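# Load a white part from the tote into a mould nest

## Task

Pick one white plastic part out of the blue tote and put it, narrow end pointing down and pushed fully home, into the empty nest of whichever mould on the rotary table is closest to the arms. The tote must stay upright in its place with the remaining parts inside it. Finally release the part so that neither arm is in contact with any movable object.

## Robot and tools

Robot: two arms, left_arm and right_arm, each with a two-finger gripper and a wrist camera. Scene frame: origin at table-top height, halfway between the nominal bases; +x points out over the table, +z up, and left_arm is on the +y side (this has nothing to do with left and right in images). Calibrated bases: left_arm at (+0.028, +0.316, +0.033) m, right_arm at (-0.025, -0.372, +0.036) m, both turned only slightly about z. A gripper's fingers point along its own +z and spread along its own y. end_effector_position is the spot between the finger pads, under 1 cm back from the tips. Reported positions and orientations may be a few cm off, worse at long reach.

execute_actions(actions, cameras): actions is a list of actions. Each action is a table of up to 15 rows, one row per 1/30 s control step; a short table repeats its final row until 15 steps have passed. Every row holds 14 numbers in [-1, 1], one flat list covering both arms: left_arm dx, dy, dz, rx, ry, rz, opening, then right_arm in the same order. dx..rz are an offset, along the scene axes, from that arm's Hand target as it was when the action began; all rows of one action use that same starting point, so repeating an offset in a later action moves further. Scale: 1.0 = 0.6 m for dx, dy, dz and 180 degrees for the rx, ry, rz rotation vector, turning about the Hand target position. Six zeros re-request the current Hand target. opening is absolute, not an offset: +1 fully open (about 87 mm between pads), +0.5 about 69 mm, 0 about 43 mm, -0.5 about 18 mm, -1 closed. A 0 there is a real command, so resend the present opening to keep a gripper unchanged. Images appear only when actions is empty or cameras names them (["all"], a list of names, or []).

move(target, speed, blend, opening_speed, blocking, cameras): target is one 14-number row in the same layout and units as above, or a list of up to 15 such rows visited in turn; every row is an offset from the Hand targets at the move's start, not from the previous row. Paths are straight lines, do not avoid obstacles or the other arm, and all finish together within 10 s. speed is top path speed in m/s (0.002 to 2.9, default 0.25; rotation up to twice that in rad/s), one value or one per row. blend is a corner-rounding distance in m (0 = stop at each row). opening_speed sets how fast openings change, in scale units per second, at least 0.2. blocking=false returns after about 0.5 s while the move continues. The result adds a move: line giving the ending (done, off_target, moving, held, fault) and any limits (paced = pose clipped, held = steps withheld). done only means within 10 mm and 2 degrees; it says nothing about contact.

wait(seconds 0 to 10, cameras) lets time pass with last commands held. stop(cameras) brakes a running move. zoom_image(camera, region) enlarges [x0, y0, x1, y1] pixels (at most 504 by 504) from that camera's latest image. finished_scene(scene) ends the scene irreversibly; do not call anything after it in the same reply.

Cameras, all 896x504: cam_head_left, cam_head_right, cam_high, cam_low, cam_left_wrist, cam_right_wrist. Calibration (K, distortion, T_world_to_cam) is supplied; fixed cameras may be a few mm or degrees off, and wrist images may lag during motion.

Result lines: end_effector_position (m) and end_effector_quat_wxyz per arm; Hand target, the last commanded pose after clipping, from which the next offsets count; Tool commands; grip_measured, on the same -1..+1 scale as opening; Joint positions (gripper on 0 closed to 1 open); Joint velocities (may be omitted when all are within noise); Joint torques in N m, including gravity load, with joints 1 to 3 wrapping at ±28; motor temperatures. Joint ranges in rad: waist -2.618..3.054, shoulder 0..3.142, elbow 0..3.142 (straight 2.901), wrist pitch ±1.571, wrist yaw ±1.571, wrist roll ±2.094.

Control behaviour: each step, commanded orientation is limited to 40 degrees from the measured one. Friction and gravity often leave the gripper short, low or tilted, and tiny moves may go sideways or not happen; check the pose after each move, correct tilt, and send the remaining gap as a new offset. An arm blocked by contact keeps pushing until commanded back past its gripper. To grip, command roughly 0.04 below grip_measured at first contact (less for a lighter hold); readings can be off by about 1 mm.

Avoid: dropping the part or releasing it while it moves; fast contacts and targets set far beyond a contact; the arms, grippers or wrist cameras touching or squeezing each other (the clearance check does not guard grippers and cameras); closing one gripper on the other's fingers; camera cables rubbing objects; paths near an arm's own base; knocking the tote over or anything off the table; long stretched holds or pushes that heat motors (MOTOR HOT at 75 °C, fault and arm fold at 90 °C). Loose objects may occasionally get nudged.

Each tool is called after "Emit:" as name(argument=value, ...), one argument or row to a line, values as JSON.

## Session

Scene 3. Let me look.

Emit:
execute_actions(
  actions=[],
  cameras=["all"],
)

Scene clock: 0.00 s.
left_arm: end_effector_position=(+0.4068, +0.3011, +0.1317) grip_measured=+1.000 end_effector_quat_wxyz=(+0.679, -0.011, +0.734, -0.005) | right_arm: end_effector_position=(+0.3486, -0.4057, +0.1202) grip_measured=+0.985 end_effector_quat_wxyz=(+0.669, +0.090, +0.736, -0.043)
Joint positions: left_arm=[-0.062 1.517 0.241 1.198 -0.082 -0.028 1] | right_arm=[0.001 1.579 0.217 1.26 0.162 0.074 0.993]
Joint velocities: within noise
Joint torques (N m): no reading
Motor temperatures (°C): left_arm=[28 30 33 28 27 29 28] | right_arm=[29 32 35 28 27 28 31]
Heat: left arm: 33 °C; right arm: 35 °C.
Hand target: left_arm +0.4085, +0.3010, +0.1357; +0.683, -0.011, +0.730, -0.005 | right_arm +0.3517, -0.4058, +0.1280; +0.679, +0.091, +0.728, -0.042
Tool commands: left_gripper/opening=+1.0 right_gripper/opening=+1.0
camera_calibration:
cam_left_wrist: T_world_to_cam=[[0.00186003, -0.999599, 0.0282396, 0.293161], [-0.818279, -0.0177541, -0.574547, 0.435696], [0.574818, -0.0220392, -0.817984, 0.0190765], [0, 0, 0, 1]] pos_world=[0.34501, 0.3012, 0.257654]
cam_right_wrist: T_world_to_cam=[[-0.203582, -0.97783, -0.0490167, -0.323872], [-0.790327, 0.193682, -0.581266, 0.449323], [0.577873, -0.079596, -0.812236, 0.00913891], [0, 0, 0, 1]] pos_world=[0.283896, -0.402991, 0.252724]

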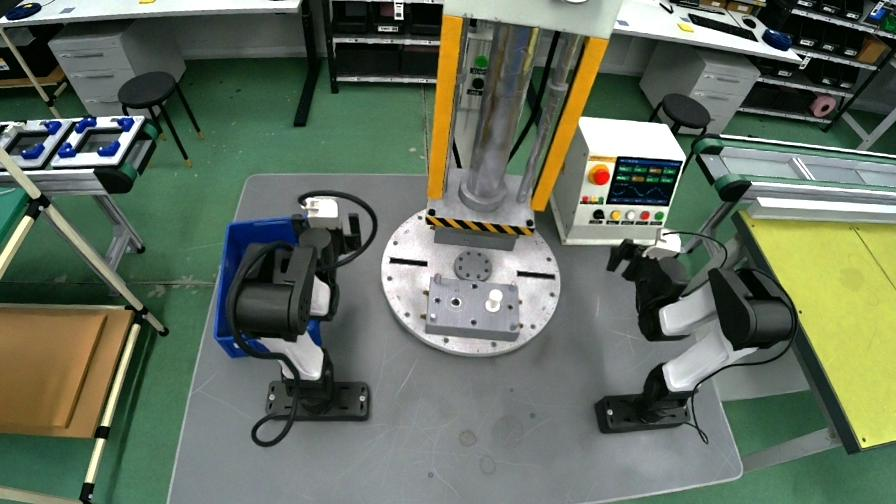

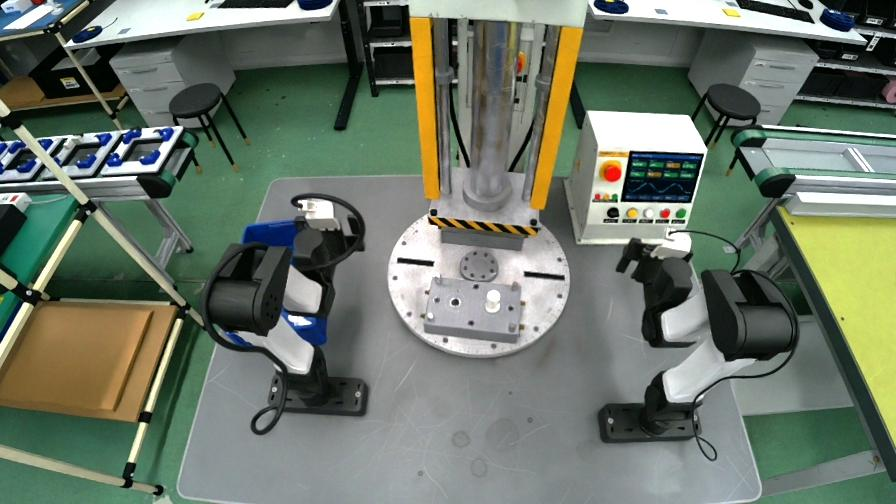

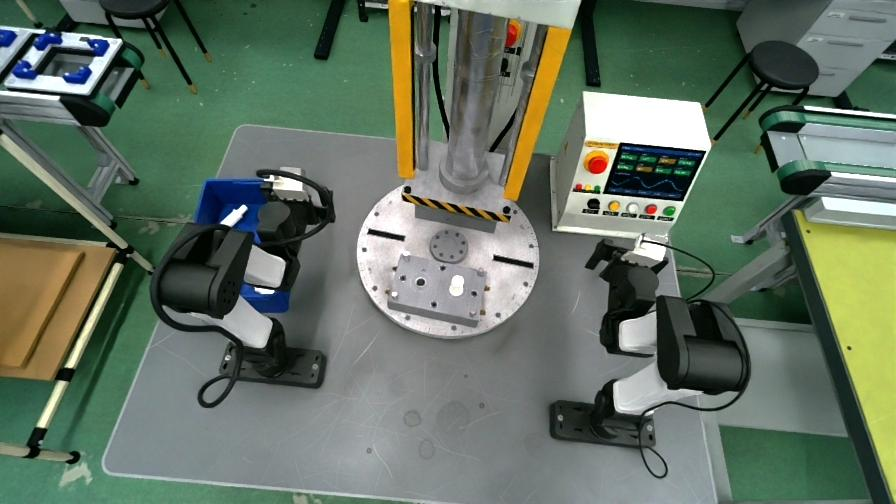

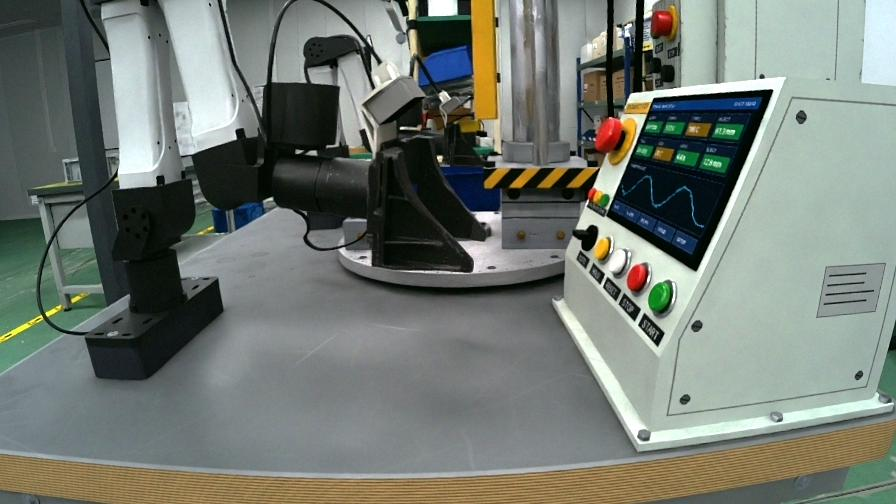

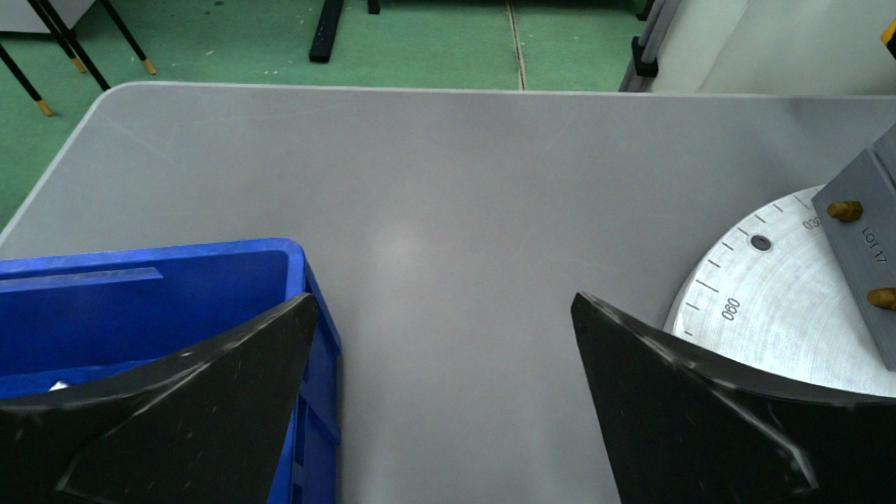

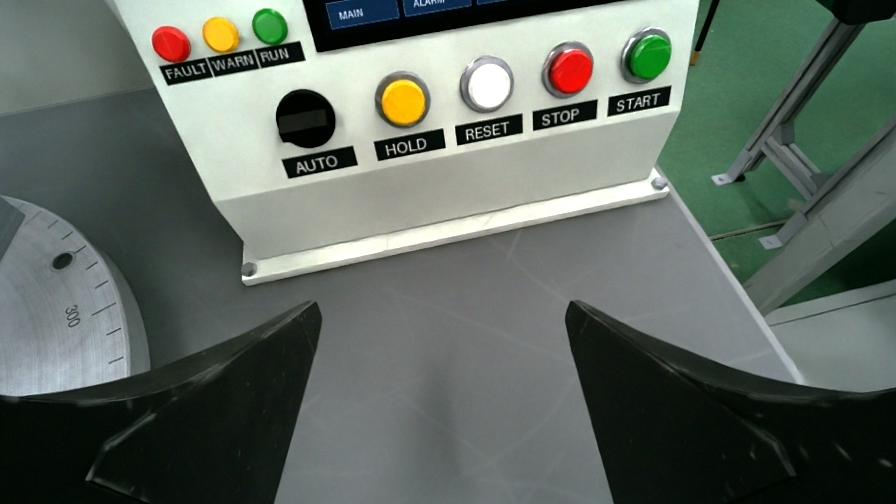

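Emit:
move(
  target=[
    [0, 0, 0.2, 0, 0, 0, 1, 0, 0, 0, 0, 0, 0, 1],
    [-0.1475, 0.1817, 0.3238, -0.0261, 0.1666, 0.1146, 1, 0, 0, 0, 0, 0, 0, 1],
  ],
  speed=[0.15, 0.15],
  blend=[0.03, 0],
  cameras=["cam_left_wrist", "cam_head_left", "cam_head_right", "cam_high"],
)

Scene clock: 29.60 s.
left_arm: end_effector_position=(+0.3192, +0.4064, +0.3234) grip_measured=+1.000 end_effector_quat_wxyz=(+0.458, -0.166, +0.869, +0.085) | right_arm: end_effector_position=(+0.3486, -0.4057, +0.1202) grip_measured=+0.985 end_effector_quat_wxyz=(+0.669, +0.090, +0.736, -0.043)
Joint positions: left_arm=[0.266 1.101 1.346 -0.849 -0.097 -0.072 1] | right_arm=[0.001 1.579 0.217 1.26 0.162 0.074 0.993]
Joint torques (N m): left_arm=[1.32 -1.63 10.45 1.66 0.03 0.05] | right_arm=[-0.29 -4.46 4.56 2.27 0.08 0]
Motor temperatures (°C): left_arm=[28 31 36 32 27 29 28] | right_arm=[29 33 36 33 27 28 31]
Heat: left arm: 36 °C; right arm: 36 °C.
Hand target: left_arm +0.3200, +0.4099, +0.3300; +0.461, -0.168, +0.867, +0.089 | right_arm +0.3517, -0.4058, +0.1280; +0.679, +0.091, +0.728, -0.042
Off the commanded pose: left_arm 0.008 m, 1 deg | right_arm 0.008 m, 1 deg.
move: done
camera_calibration:
cam_left_wrist: T_world_to_cam=[[0.363061, -0.931664, 0.0137471, 0.254923], [-0.927616, -0.362795, -0.0889315, 0.494026], [0.0878416, 0.0195355, -0.995943, 0.424681], [0, 0, 0, 1]] pos_world=[0.328409, 0.408436, 0.463388]
Images, in order (width x height): cam_head_left 896x504, cam_head_right 896x504, cam_high 896x504, cam_left_wrist 896x504.

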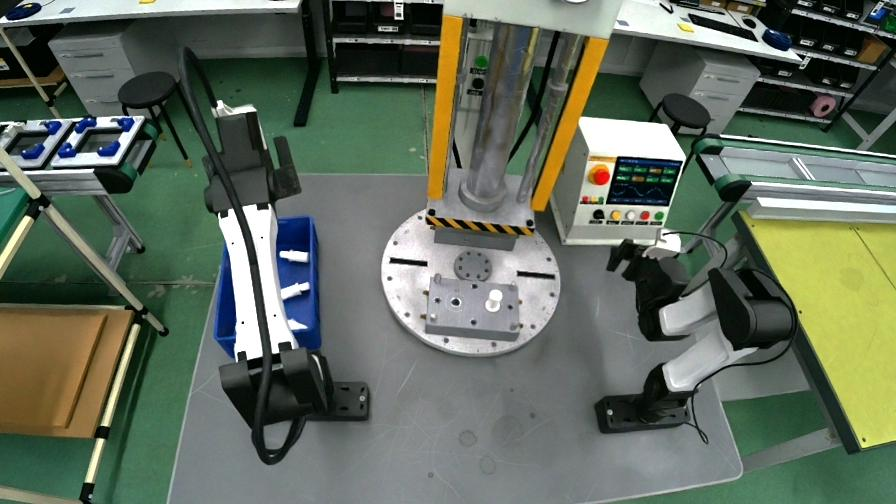

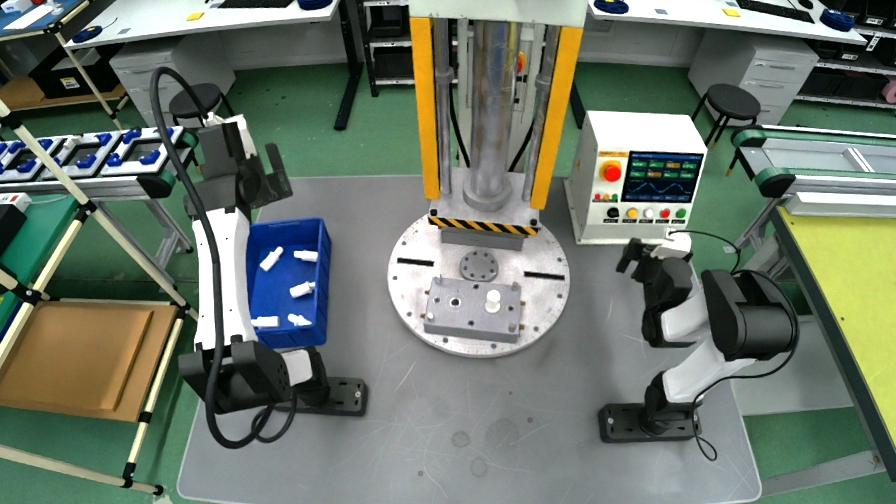

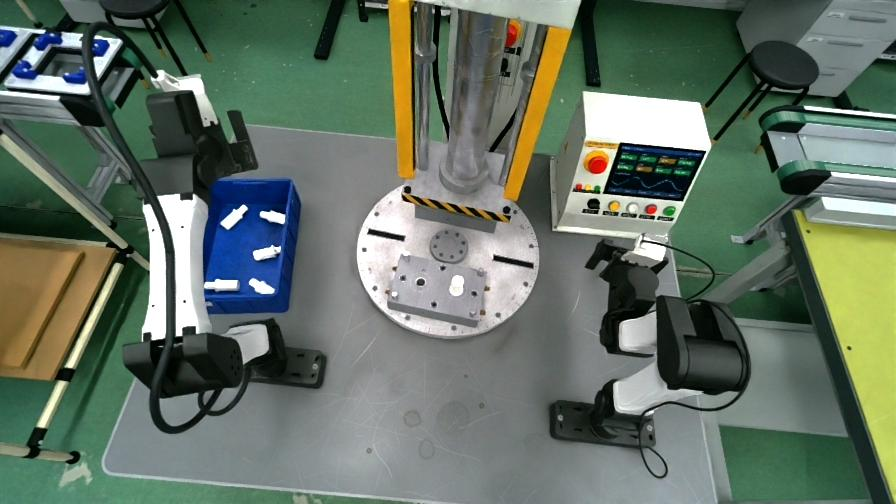

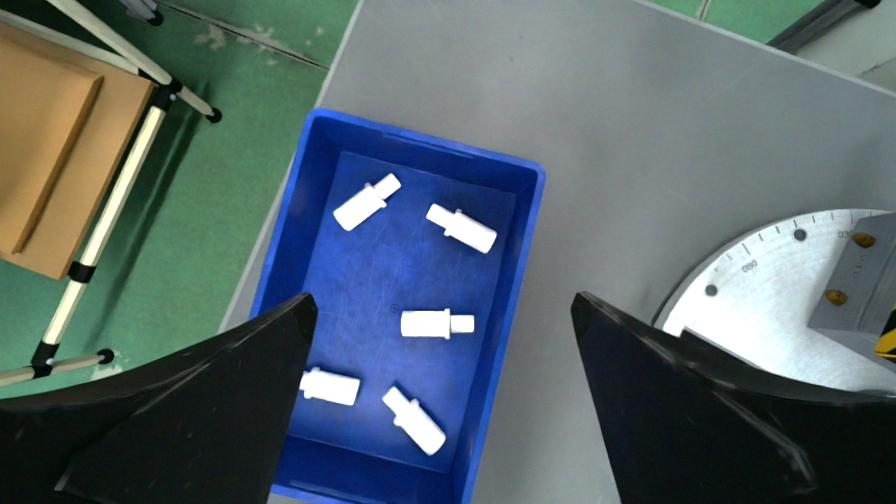

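Emit:
move(
  target=[-0.1995, 0.0968, -0.05, -0.1391, 0.0727, 0.442, 1, 0, 0, 0, 0, 0, 0, 1],
  speed=0.15,
  cameras=["cam_left_wrist", "cam_head_left", "cam_high"],
)

Scene clock: 239.57 s.
left_arm: end_effector_position=(+0.2059, +0.4708, +0.2998) grip_measured=+1.000 end_effector_quat_wxyz=(-0.225, +0.734, -0.617, -0.173) | right_arm: end_effector_position=(+0.3486, -0.4057, +0.1202) grip_measured=+0.985 end_effector_quat_wxyz=(+0.669, +0.090, +0.736, -0.043)
Joint positions: left_arm=[0.525 1.325 1.659 -1.575 -0.479 -1.148 1] | right_arm=[0.001 1.579 0.217 1.26 0.162 0.074 0.993]
Joint torques (N m): left_arm=[1.37 -4.41 5.41 0.76 -0.19 -0.09] | right_arm=[-0.36 -4.42 4.49 2.24 0.03 0.01]
Motor temperatures (°C): left_arm=[28 30 46 35 27 29 28] | right_arm=[29 35 38 41 27 28 31]
Heat: left arm: 46 °C; right arm: 41 °C.
Hand target: left_arm +0.2003, +0.4680, +0.2999; -0.161, +0.756, -0.601, -0.203 | right_arm +0.3517, -0.4058, +0.1280; +0.679, +0.091, +0.728, -0.042
Off the commanded pose: left_arm 0.006 m, 9 deg | right_arm 0.008 m, 1 deg.
joint sent to its limit (left arm) — joint 4 (wrist pitch), lower limit. The joint targets are off in orientation, not in position.
move: off_target (left_arm)
camera_calibration:
cam_left_wrist: T_world_to_cam=[[0.982375, 0.13758, 0.126533, -0.308356], [0.0927648, -0.946538, 0.308966, 0.355691], [0.162276, -0.291783, -0.942618, 0.525082], [0, 0, 0, 1]] pos_world=[0.184718, 0.532308, 0.424072]
Images, in order (width x height): cam_head_left 896x504, cam_high 896x504, cam_left_wrist 896x504.

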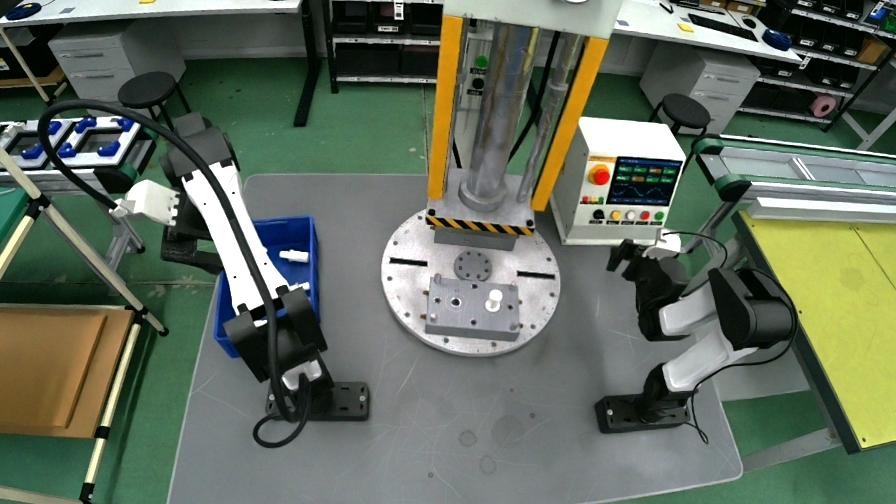

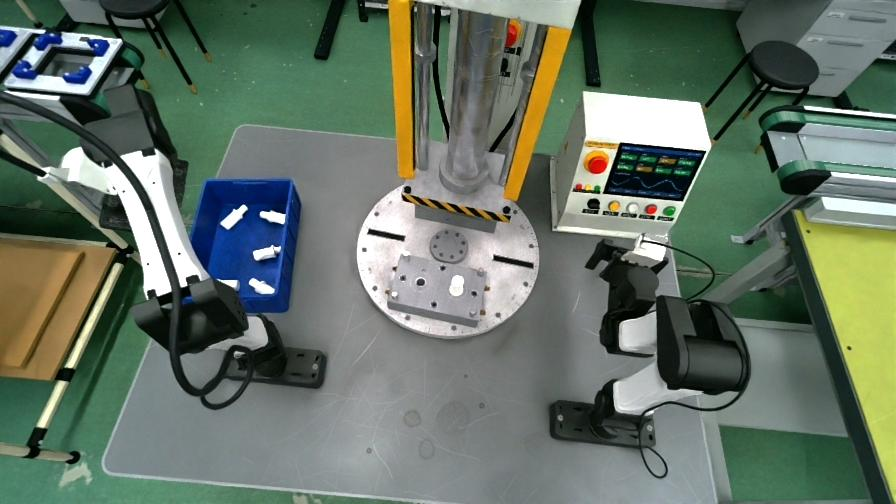

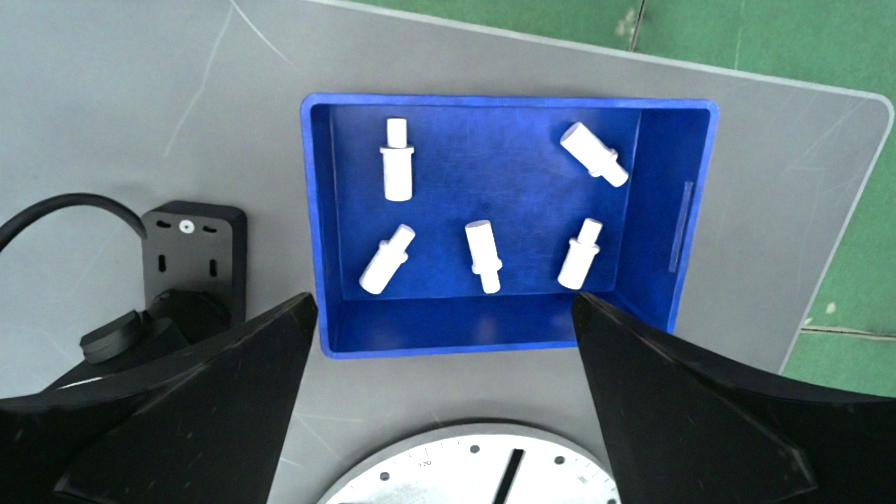

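Emit:
move(
  target=[-0.0122, 0.0033, -0.2333, 0, 0, -0.0278, 0.05, 0, 0, 0, 0, 0, 0, 1],
  speed=0.1,
  cameras=["cam_left_wrist", "cam_head_right", "cam_high"],
)

Scene clock: 314.87 s.
left_arm: end_effector_position=(+0.1947, +0.4682, +0.1603) grip_measured=+0.050 end_effector_quat_wxyz=(-0.165, +0.728, -0.636, -0.196) | right_arm: end_effector_position=(+0.3486, -0.4057, +0.1202) grip_measured=+0.985 end_effector_quat_wxyz=(+0.669, +0.090, +0.736, -0.043)
Joint positions: left_arm=[0.539 1.247 1.045 -1.163 -0.478 -1.129 0.525] | right_arm=[0.001 1.579 0.217 1.26 0.162 0.074 0.993]
Joint torques (N m): left_arm=[1.39 -4.14 6.39 0.79 -0.27 0.07] | right_arm=[-0.29 -4.38 4.63 2.24 0.07 0.03]
Motor temperatures (°C): left_arm=[28 31 41 33 27 29 28] | right_arm=[29 35 38 42 27 28 31]
Heat: left arm: 41 °C; right arm: 42 °C.
Hand target: left_arm +0.1931, +0.4700, +0.1600; -0.170, +0.729, -0.634, -0.196 | right_arm +0.3517, -0.4058, +0.1280; +0.679, +0.091, +0.728, -0.042
Off the commanded pose: left_arm 0.003 m, 1 deg | right_arm 0.008 m, 1 deg.
move: done
camera_calibration:
cam_left_wrist: T_world_to_cam=[[0.990412, 0.138145, 0.000908926, -0.261044], [0.128804, -0.92578, 0.355446, 0.373135], [0.0499445, -0.351921, -0.934696, 0.443389], [0, 0, 0, 1]] pos_world=[0.188335, 0.53754, 0.282042]
Images, in order (width x height): cam_head_right 896x504, cam_high 896x504, cam_left_wrist 896x504.

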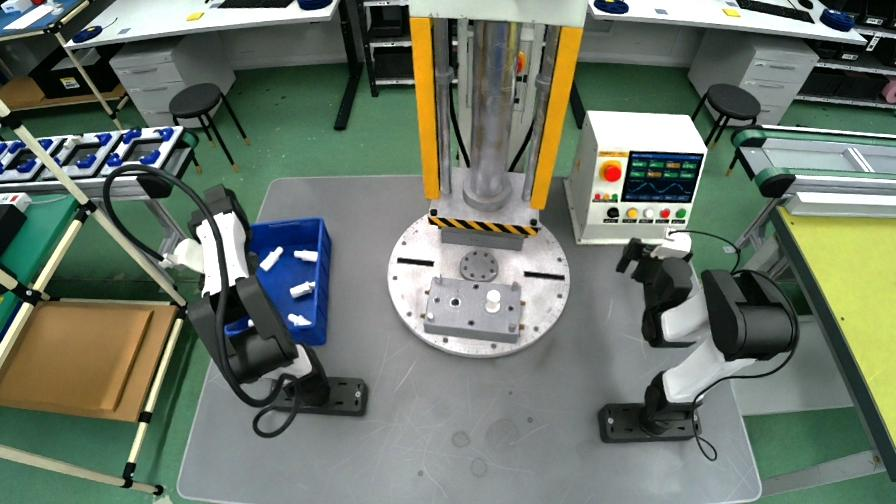

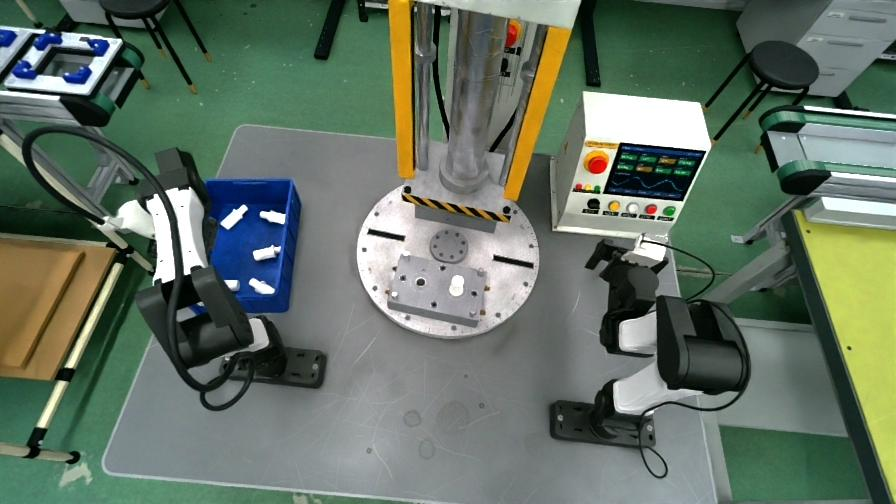

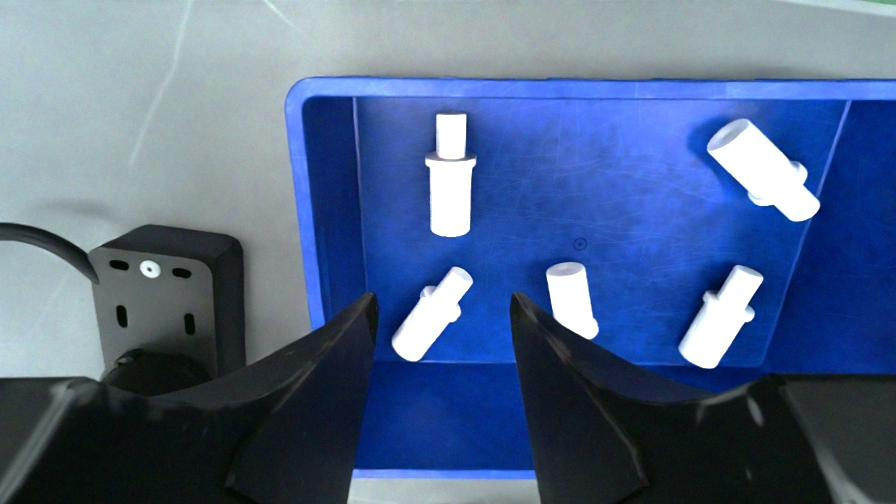

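Emit:
move(
  target=[0, 0, -0.1333, 0, 0, 0, 0.05, 0, 0, 0, 0, 0, 0, 1],
  speed=0.1,
  cameras=["cam_left_wrist", "cam_head_right"],
)

Scene clock: 330.27 s.
left_arm: end_effector_position=(+0.1953, +0.4685, +0.0848) grip_measured=+0.050 end_effector_quat_wxyz=(-0.175, +0.729, -0.633, -0.192) | right_arm: end_effector_position=(+0.3486, -0.4057, +0.1202) grip_measured=+0.985 end_effector_quat_wxyz=(+0.669, +0.090, +0.736, -0.043)
Joint positions: left_arm=[0.539 1.265 0.751 -0.83 -0.478 -1.129 0.525] | right_arm=[0.001 1.579 0.217 1.26 0.162 0.074 0.993]
Joint torques (N m): left_arm=[1.43 -2.35 6.34 0.83 -0.27 0.08] | right_arm=[-0.24 -4.48 4.49 2.27 0.09 0.02]
Heat: left arm: 42 °C; right arm: 43 °C.
Hand target: left_arm +0.1930, +0.4700, +0.0800; -0.170, +0.729, -0.634, -0.196 | right_arm +0.3517, -0.4058, +0.1280; +0.679, +0.091, +0.728, -0.042
Off the commanded pose: left_arm 0.005 m, 1 deg | right_arm 0.008 m, 1 deg.
move: done
camera_calibration:
cam_left_wrist: T_world_to_cam=[[0.990211, 0.137933, 0.0213541, -0.263243], [0.122013, -0.929713, 0.347486, 0.404045], [0.067783, -0.341479, -0.937442, 0.364734], [0, 0, 0, 1]] pos_world=[0.186645, 0.536505, 0.207139]
Images, in order (width x height): cam_head_right 896x504, cam_left_wrist 896x504.

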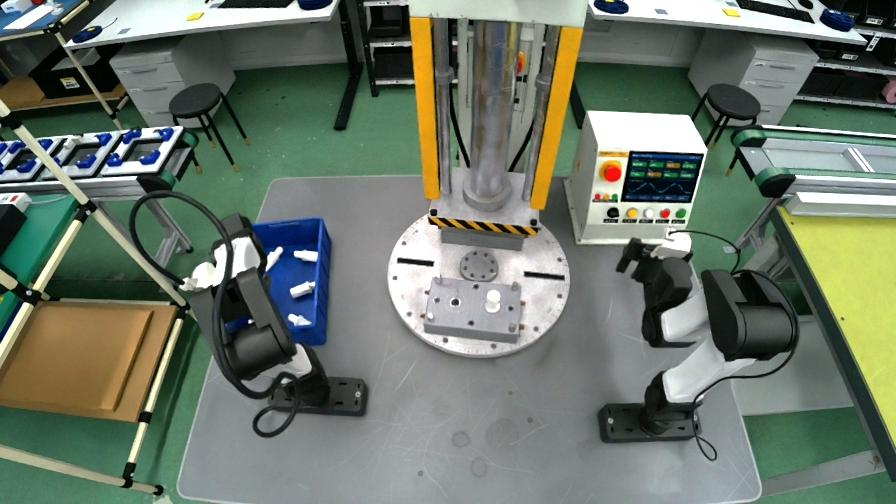

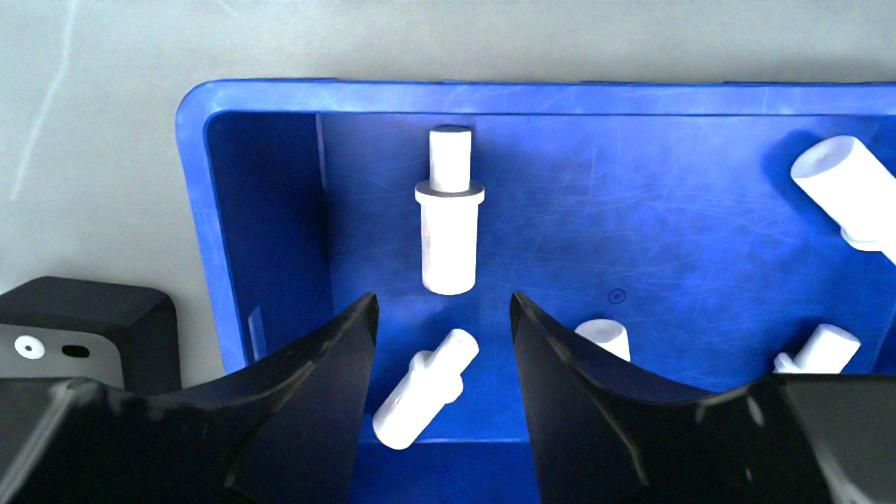

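Emit:
move(
  target=[0.0025, 0, -0.0583, 0, 0, 0, 0.05, 0, 0, 0, 0, 0, 0, 1],
  speed=0.08,
  cameras=["cam_left_wrist"],
)

Scene clock: 339.73 s.
left_arm: end_effector_position=(+0.1969, +0.4694, +0.0499) grip_measured=+0.050 end_effector_quat_wxyz=(-0.174, +0.729, -0.634, -0.192) | right_arm: end_effector_position=(+0.3486, -0.4057, +0.1202) grip_measured=+0.985 end_effector_quat_wxyz=(+0.669, +0.090, +0.736, -0.043)
Joint positions: left_arm=[0.539 1.332 0.65 -0.663 -0.478 -1.129 0.525] | right_arm=[0.001 1.579 0.217 1.26 0.162 0.074 0.993]
Joint torques (N m): left_arm=[1.1 -2.51 6 0.82 -0.27 0.04] | right_arm=[-0.35 -4.41 4.53 2.23 0.07 0]
Heat: left arm: 42 °C; right arm: 43 °C.
Hand target: left_arm +0.1946, +0.4700, +0.0451; -0.170, +0.729, -0.634, -0.196 | right_arm +0.3517, -0.4058, +0.1280; +0.679, +0.091, +0.728, -0.042
Off the commanded pose: left_arm 0.005 m, 1 deg | right_arm 0.008 m, 1 deg.
move: done
camera_calibration:
cam_left_wrist: T_world_to_cam=[[0.990232, 0.137996, 0.0199624, -0.264109], [0.122509, -0.929445, 0.348028, 0.41656], [0.0665806, -0.342183, -0.937272, 0.332818], [0, 0, 0, 1]] pos_world=[0.188337, 0.5375, 0.172239]
Images, in order (width x height): cam_left_wrist 896x504.

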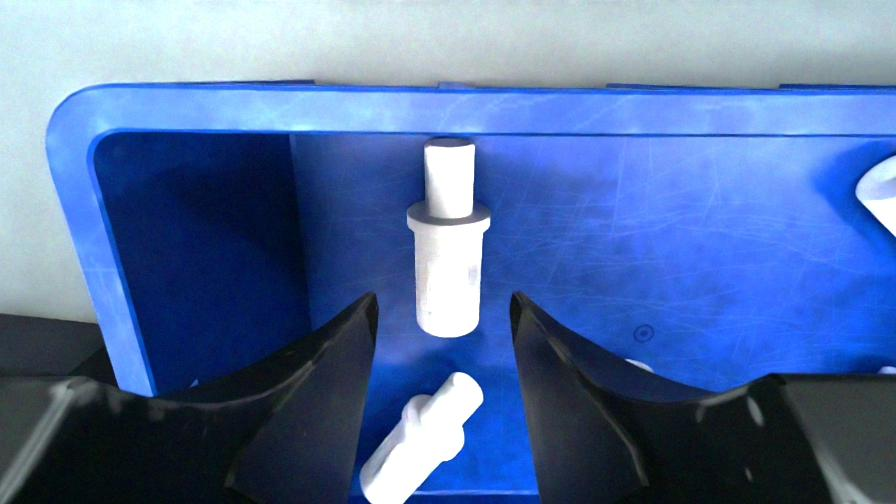

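Emit:
move(
  target=[0.002, 0, -0.0385, 0, 0, 0, 0.05, 0, 0, 0, 0, 0, 0, 1],
  speed=0.05,
  cameras=["cam_left_wrist"],
)

Scene clock: 360.83 s.
left_arm: end_effector_position=(+0.1980, +0.4701, +0.0267) grip_measured=+0.050 end_effector_quat_wxyz=(-0.173, +0.729, -0.634, -0.193) | right_arm: end_effector_position=(+0.3486, -0.4057, +0.1202) grip_measured=+0.985 end_effector_quat_wxyz=(+0.669, +0.090, +0.736, -0.043)
Joint positions: left_arm=[0.539 1.395 0.593 -0.545 -0.478 -1.129 0.525] | right_arm=[0.001 1.579 0.217 1.26 0.162 0.074 0.993]
Joint torques (N m): left_arm=[0.87 -2.69 5.61 0.83 -0.27 0.01] | right_arm=[-0.39 -4.38 4.59 2.28 0.05 0]
Heat: left arm: 41 °C; right arm: 43 °C.
Hand target: left_arm +0.1958, +0.4700, +0.0219; -0.170, +0.729, -0.634, -0.196 | right_arm +0.3517, -0.4058, +0.1280; +0.679, +0.091, +0.728, -0.042
Off the commanded pose: left_arm 0.005 m, 1 deg | right_arm 0.008 m, 1 deg.
move: done
camera_calibration:
cam_left_wrist: T_world_to_cam=[[0.990252, 0.138045, 0.0185753, -0.264843], [0.122993, -0.929178, 0.348569, 0.424841], [0.0653782, -0.342887, -0.937099, 0.311713], [0, 0, 0, 1]] pos_world=[0.18963, 0.538196, 0.148939]
Images, in order (width x height): cam_left_wrist 896x504.

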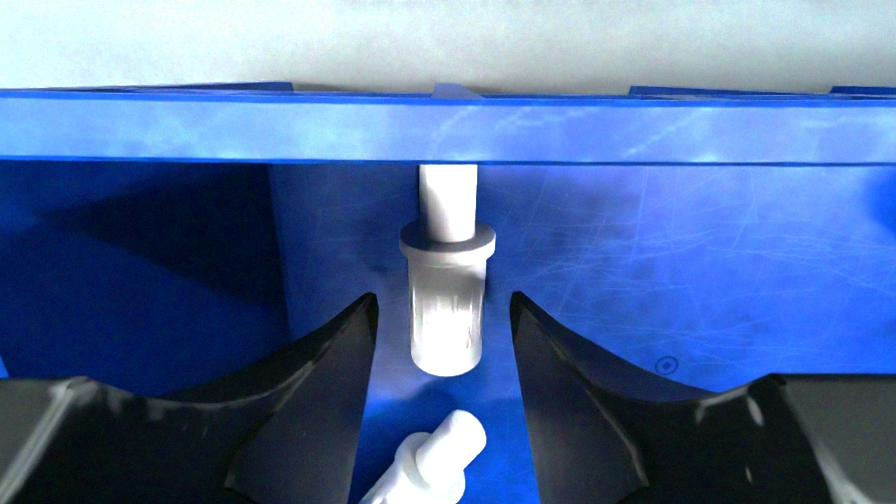

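Emit:
move(
  target=[0.0012, -0.001, -0.0095, 0, 0, 0, 0.05, 0, 0, 0, 0, 0, 0, 1],
  speed=0.04,
  cameras=["cam_left_wrist"],
)

Scene clock: 366.10 s.
left_arm: end_effector_position=(+0.1983, +0.4702, +0.0211) grip_measured=+0.050 end_effector_quat_wxyz=(-0.173, +0.729, -0.634, -0.193) | right_arm: end_effector_position=(+0.3486, -0.4057, +0.1202) grip_measured=+0.985 end_effector_quat_wxyz=(+0.669, +0.090, +0.736, -0.043)
Joint positions: left_arm=[0.539 1.413 0.581 -0.516 -0.478 -1.129 0.525] | right_arm=[0.001 1.579 0.217 1.26 0.162 0.074 0.993]
Joint torques (N m): left_arm=[0.51 -2.76 5.45 0.83 -0.29 -0.04] | right_arm=[-0.38 -4.45 4.51 2.22 0.05 -0.01]
Heat: left arm: 41 °C; right arm: 43 °C.
Hand target: left_arm +0.1965, +0.4694, +0.0162; -0.170, +0.729, -0.634, -0.196 | right_arm +0.3517, -0.4058, +0.1280; +0.679, +0.091, +0.728, -0.042
Off the commanded pose: left_arm 0.005 m, 0 deg | right_arm 0.008 m, 1 deg.
move: done
camera_calibration:
cam_left_wrist: T_world_to_cam=[[0.990281, 0.137981, 0.0174571, -0.264983], [0.123284, -0.928962, 0.349044, 0.426745], [0.0643782, -0.343499, -0.936944, 0.307133], [0, 0, 0, 1]] pos_world=[0.190024, 0.538492, 0.143439]
Images, in order (width x height): cam_left_wrist 896x504.

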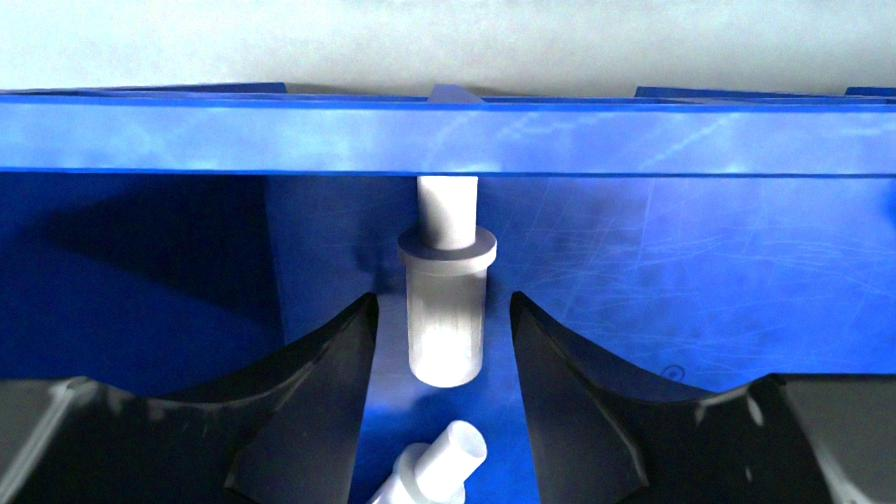

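Emit:
move(
  target=[0, 0, 0, 0, 0, 0, -0.45, 0, 0, 0, 0, 0, 0, 1],
  opening_speed=0.4,
  speed=0.02,
  cameras=["cam_left_wrist"],
)

Scene clock: 372.77 s.
left_arm: end_effector_position=(+0.1985, +0.4703, +0.0212) grip_measured=-0.346 end_effector_quat_wxyz=(-0.173, +0.729, -0.634, -0.193) | right_arm: end_effector_position=(+0.3486, -0.4057, +0.1202) grip_measured=+0.985 end_effector_quat_wxyz=(+0.669, +0.090, +0.736, -0.043)
Joint positions: left_arm=[0.539 1.413 0.581 -0.515 -0.478 -1.129 0.327] | right_arm=[0.001 1.579 0.217 1.26 0.162 0.074 0.993]
Joint torques (N m): left_arm=[0.53 -2.74 5.45 0.83 -0.29 -0.04] | right_arm=[-0.29 -4.48 4.55 2.25 0.07 -0.01]
Heat: left arm: 41 °C; right arm: 43 °C.
Hand target: left_arm +0.1965, +0.4694, +0.0162; -0.170, +0.729, -0.634, -0.196 | right_arm +0.3517, -0.4058, +0.1280; +0.679, +0.091, +0.728, -0.042
Off the commanded pose: left_arm 0.005 m, 1 deg | right_arm 0.008 m, 1 deg.
move: done
camera_calibration:
cam_left_wrist: T_world_to_cam=[[0.990259, 0.13804, 0.0182322, -0.265239], [0.123093, -0.9291, 0.348742, 0.426981], [0.0650797, -0.343101, -0.937041, 0.306827], [0, 0, 0, 1]] pos_world=[0.190128, 0.538595, 0.143439]
Images, in order (width x height): cam_left_wrist 896x504.

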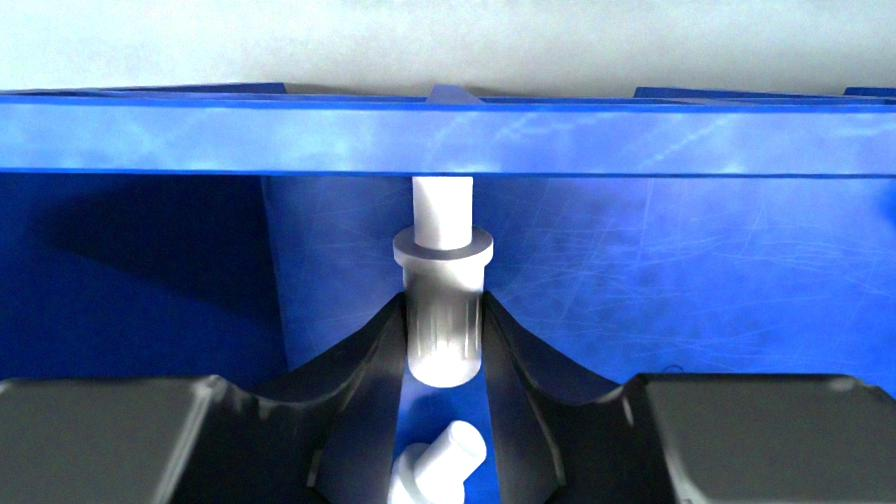

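Emit:
move(
  target=[
    [0, 0, 0.275, 0, 0, 0, -0.45, 0, 0, 0, 0, 0, 0, 1],
    [0.2892, -0.349, 0.2563, 0, 0, -0.1278, -0.45, 0, 0, 0, 0, 0, 0, 1],
  ],
  speed=[0.08, 0.12],
  blend=[0.02, 0],
  cameras=["all"],
)

Scene clock: 388.63 s.
left_arm: end_effector_position=(+0.3650, +0.2588, +0.1686) grip_measured=-0.346 end_effector_quat_wxyz=(+0.197, -0.586, +0.771, +0.151) | right_arm: end_effector_position=(+0.3486, -0.4057, +0.1202) grip_measured=+0.985 end_effector_quat_wxyz=(+0.669, +0.090, +0.736, -0.043)
Joint positions: left_arm=[-0.296 1.843 1.668 -1.417 -0.5 -1.614 0.327] | right_arm=[0.001 1.579 0.217 1.26 0.162 0.074 0.993]
Joint torques (N m): left_arm=[0.38 -6 9.57 0.1 -0.52 -0.13] | right_arm=[-0.29 -4.45 4.59 2.23 0.04 0.01]
Heat: left arm: 42 °C; right arm: 43 °C.
Hand target: left_arm +0.3700, +0.2599, +0.1700; +0.206, -0.588, +0.766, +0.158 | right_arm +0.3517, -0.4058, +0.1280; +0.679, +0.091, +0.728, -0.042
Off the commanded pose: left_arm 0.005 m, 1 deg | right_arm 0.008 m, 1 deg.
move: done
camera_calibration:
cam_left_wrist: T_world_to_cam=[[0.964239, -0.264908, 0.00814808, -0.288114], [-0.248969, -0.894824, 0.370545, 0.281752], [-0.0908695, -0.359323, -0.928779, 0.421321], [0, 0, 0, 1]] pos_world=[0.386243, 0.327185, 0.28926]
cam_right_wrist: T_world_to_cam=[[-0.203582, -0.97783, -0.0490167, -0.323872], [-0.790327, 0.193682, -0.581266, 0.449323], [0.577873, -0.079596, -0.812236, 0.00913891], [0, 0, 0, 1]] pos_world=[0.283896, -0.402991, 0.252724]

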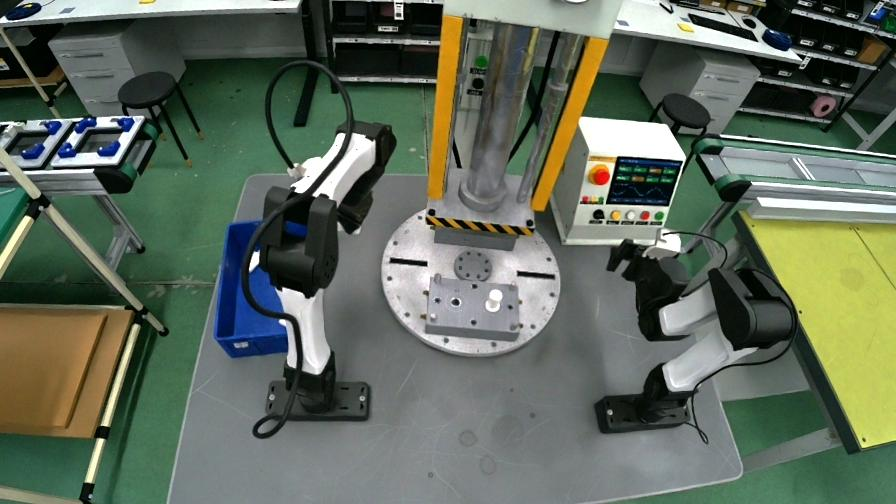

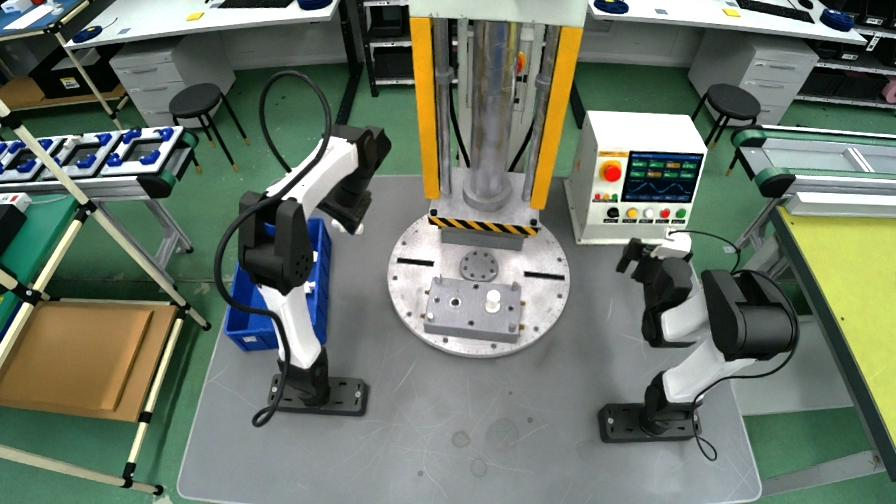

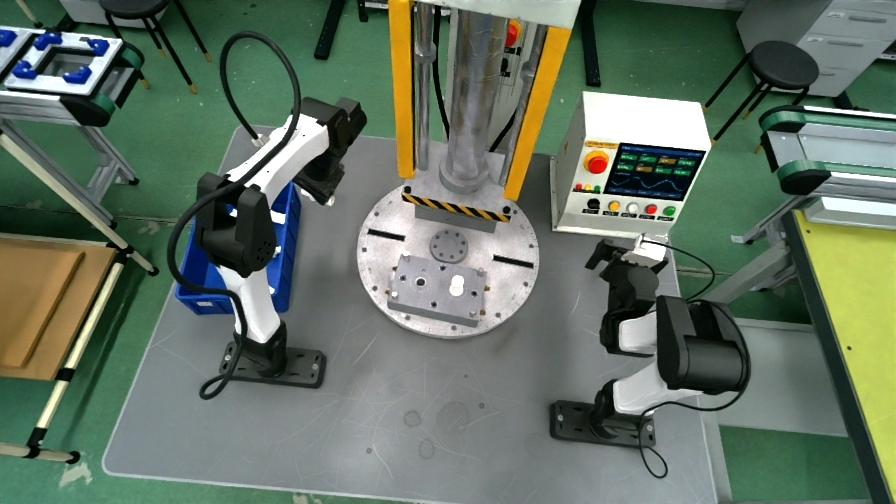

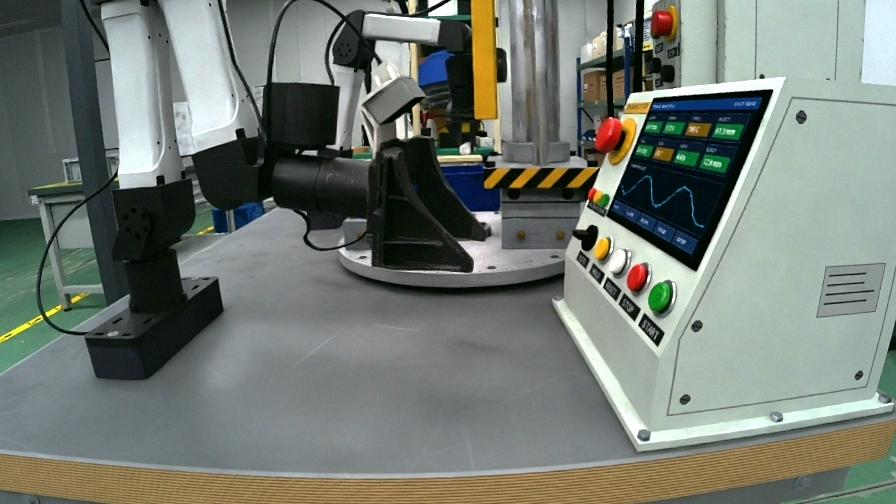

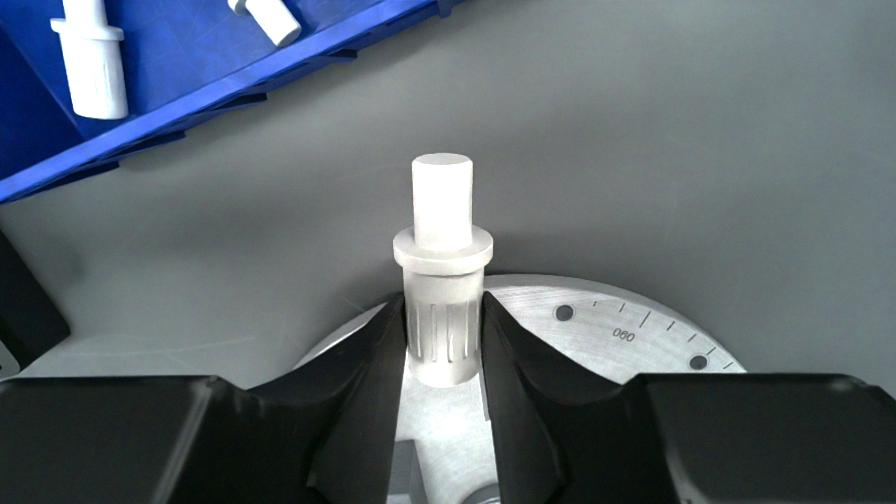

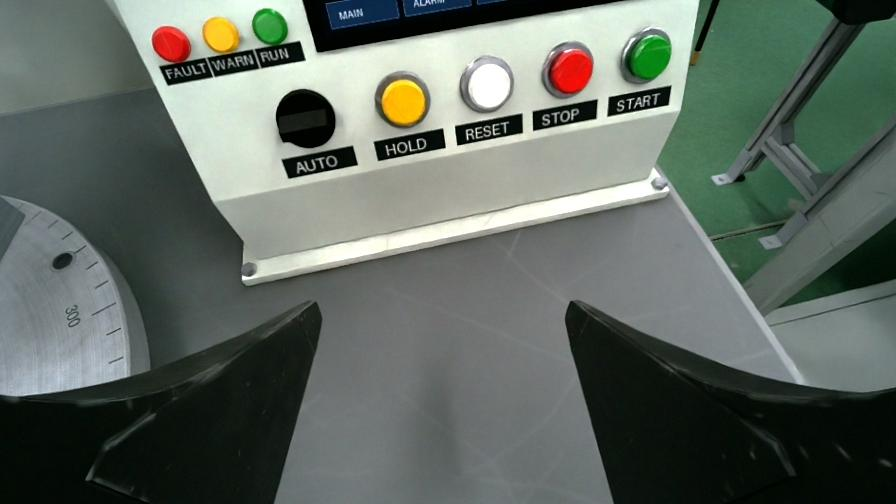

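Emit:
move(
  target=[0, 0, -0.2, 0, 0, 0, -0.45, 0, 0, 0, 0, 0, 0, 1],
  speed=0.08,
  cameras=["cam_left_wrist", "cam_head_right"],
)

Scene clock: 398.27 s.
left_arm: end_effector_position=(+0.3705, +0.2572, +0.0573) grip_measured=-0.346 end_effector_quat_wxyz=(+0.200, -0.588, +0.770, +0.146) | right_arm: end_effector_position=(+0.3486, -0.4057, +0.1202) grip_measured=+0.985 end_effector_quat_wxyz=(+0.669, +0.090, +0.736, -0.043)
Joint positions: left_arm=[-0.296 1.918 1.317 -0.981 -0.501 -1.616 0.327] | right_arm=[0.001 1.579 0.217 1.26 0.162 0.074 0.993]
Joint torques (N m): left_arm=[0.36 -6.38 5.82 0.34 -0.51 -0.11] | right_arm=[-0.29 -4.44 4.64 2.25 0.06 -0.02]
Heat: left arm: 43 °C; right arm: 44 °C.
Hand target: left_arm +0.3700, +0.2599, +0.0500; +0.206, -0.588, +0.766, +0.158 | right_arm +0.3517, -0.4058, +0.1280; +0.679, +0.091, +0.728, -0.042
Off the commanded pose: left_arm 0.008 m, 1 deg | right_arm 0.008 m, 1 deg.
move: done
camera_calibration:
cam_left_wrist: T_world_to_cam=[[0.964515, -0.263283, 0.0198029, -0.294068], [-0.251694, -0.894219, 0.370167, 0.323788], [-0.0797504, -0.362016, -0.928754, 0.314502], [0, 0, 0, 1]] pos_world=[0.39021, 0.325969, 0.178063]
Images, in order (width x height): cam_head_right 896x504, cam_left_wrist 896x504.

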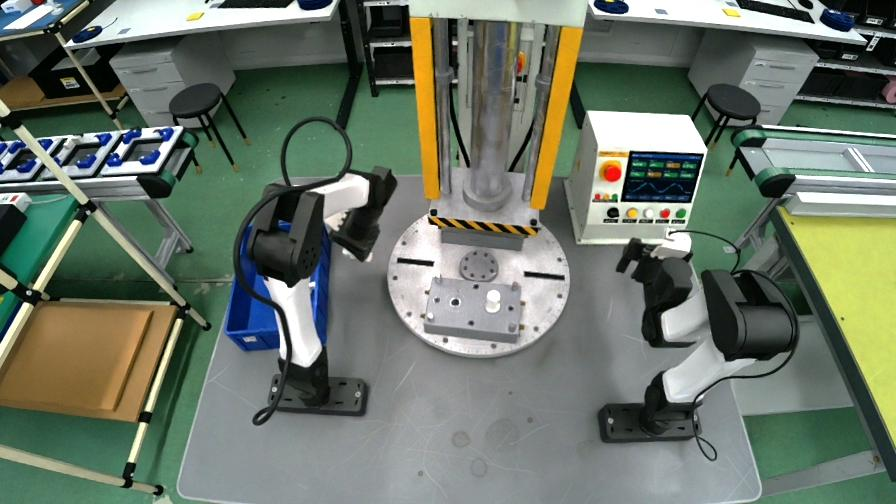

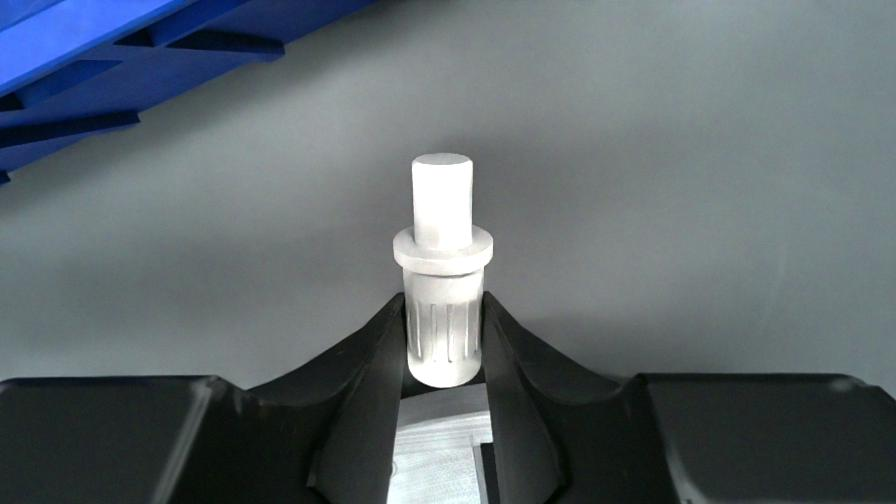

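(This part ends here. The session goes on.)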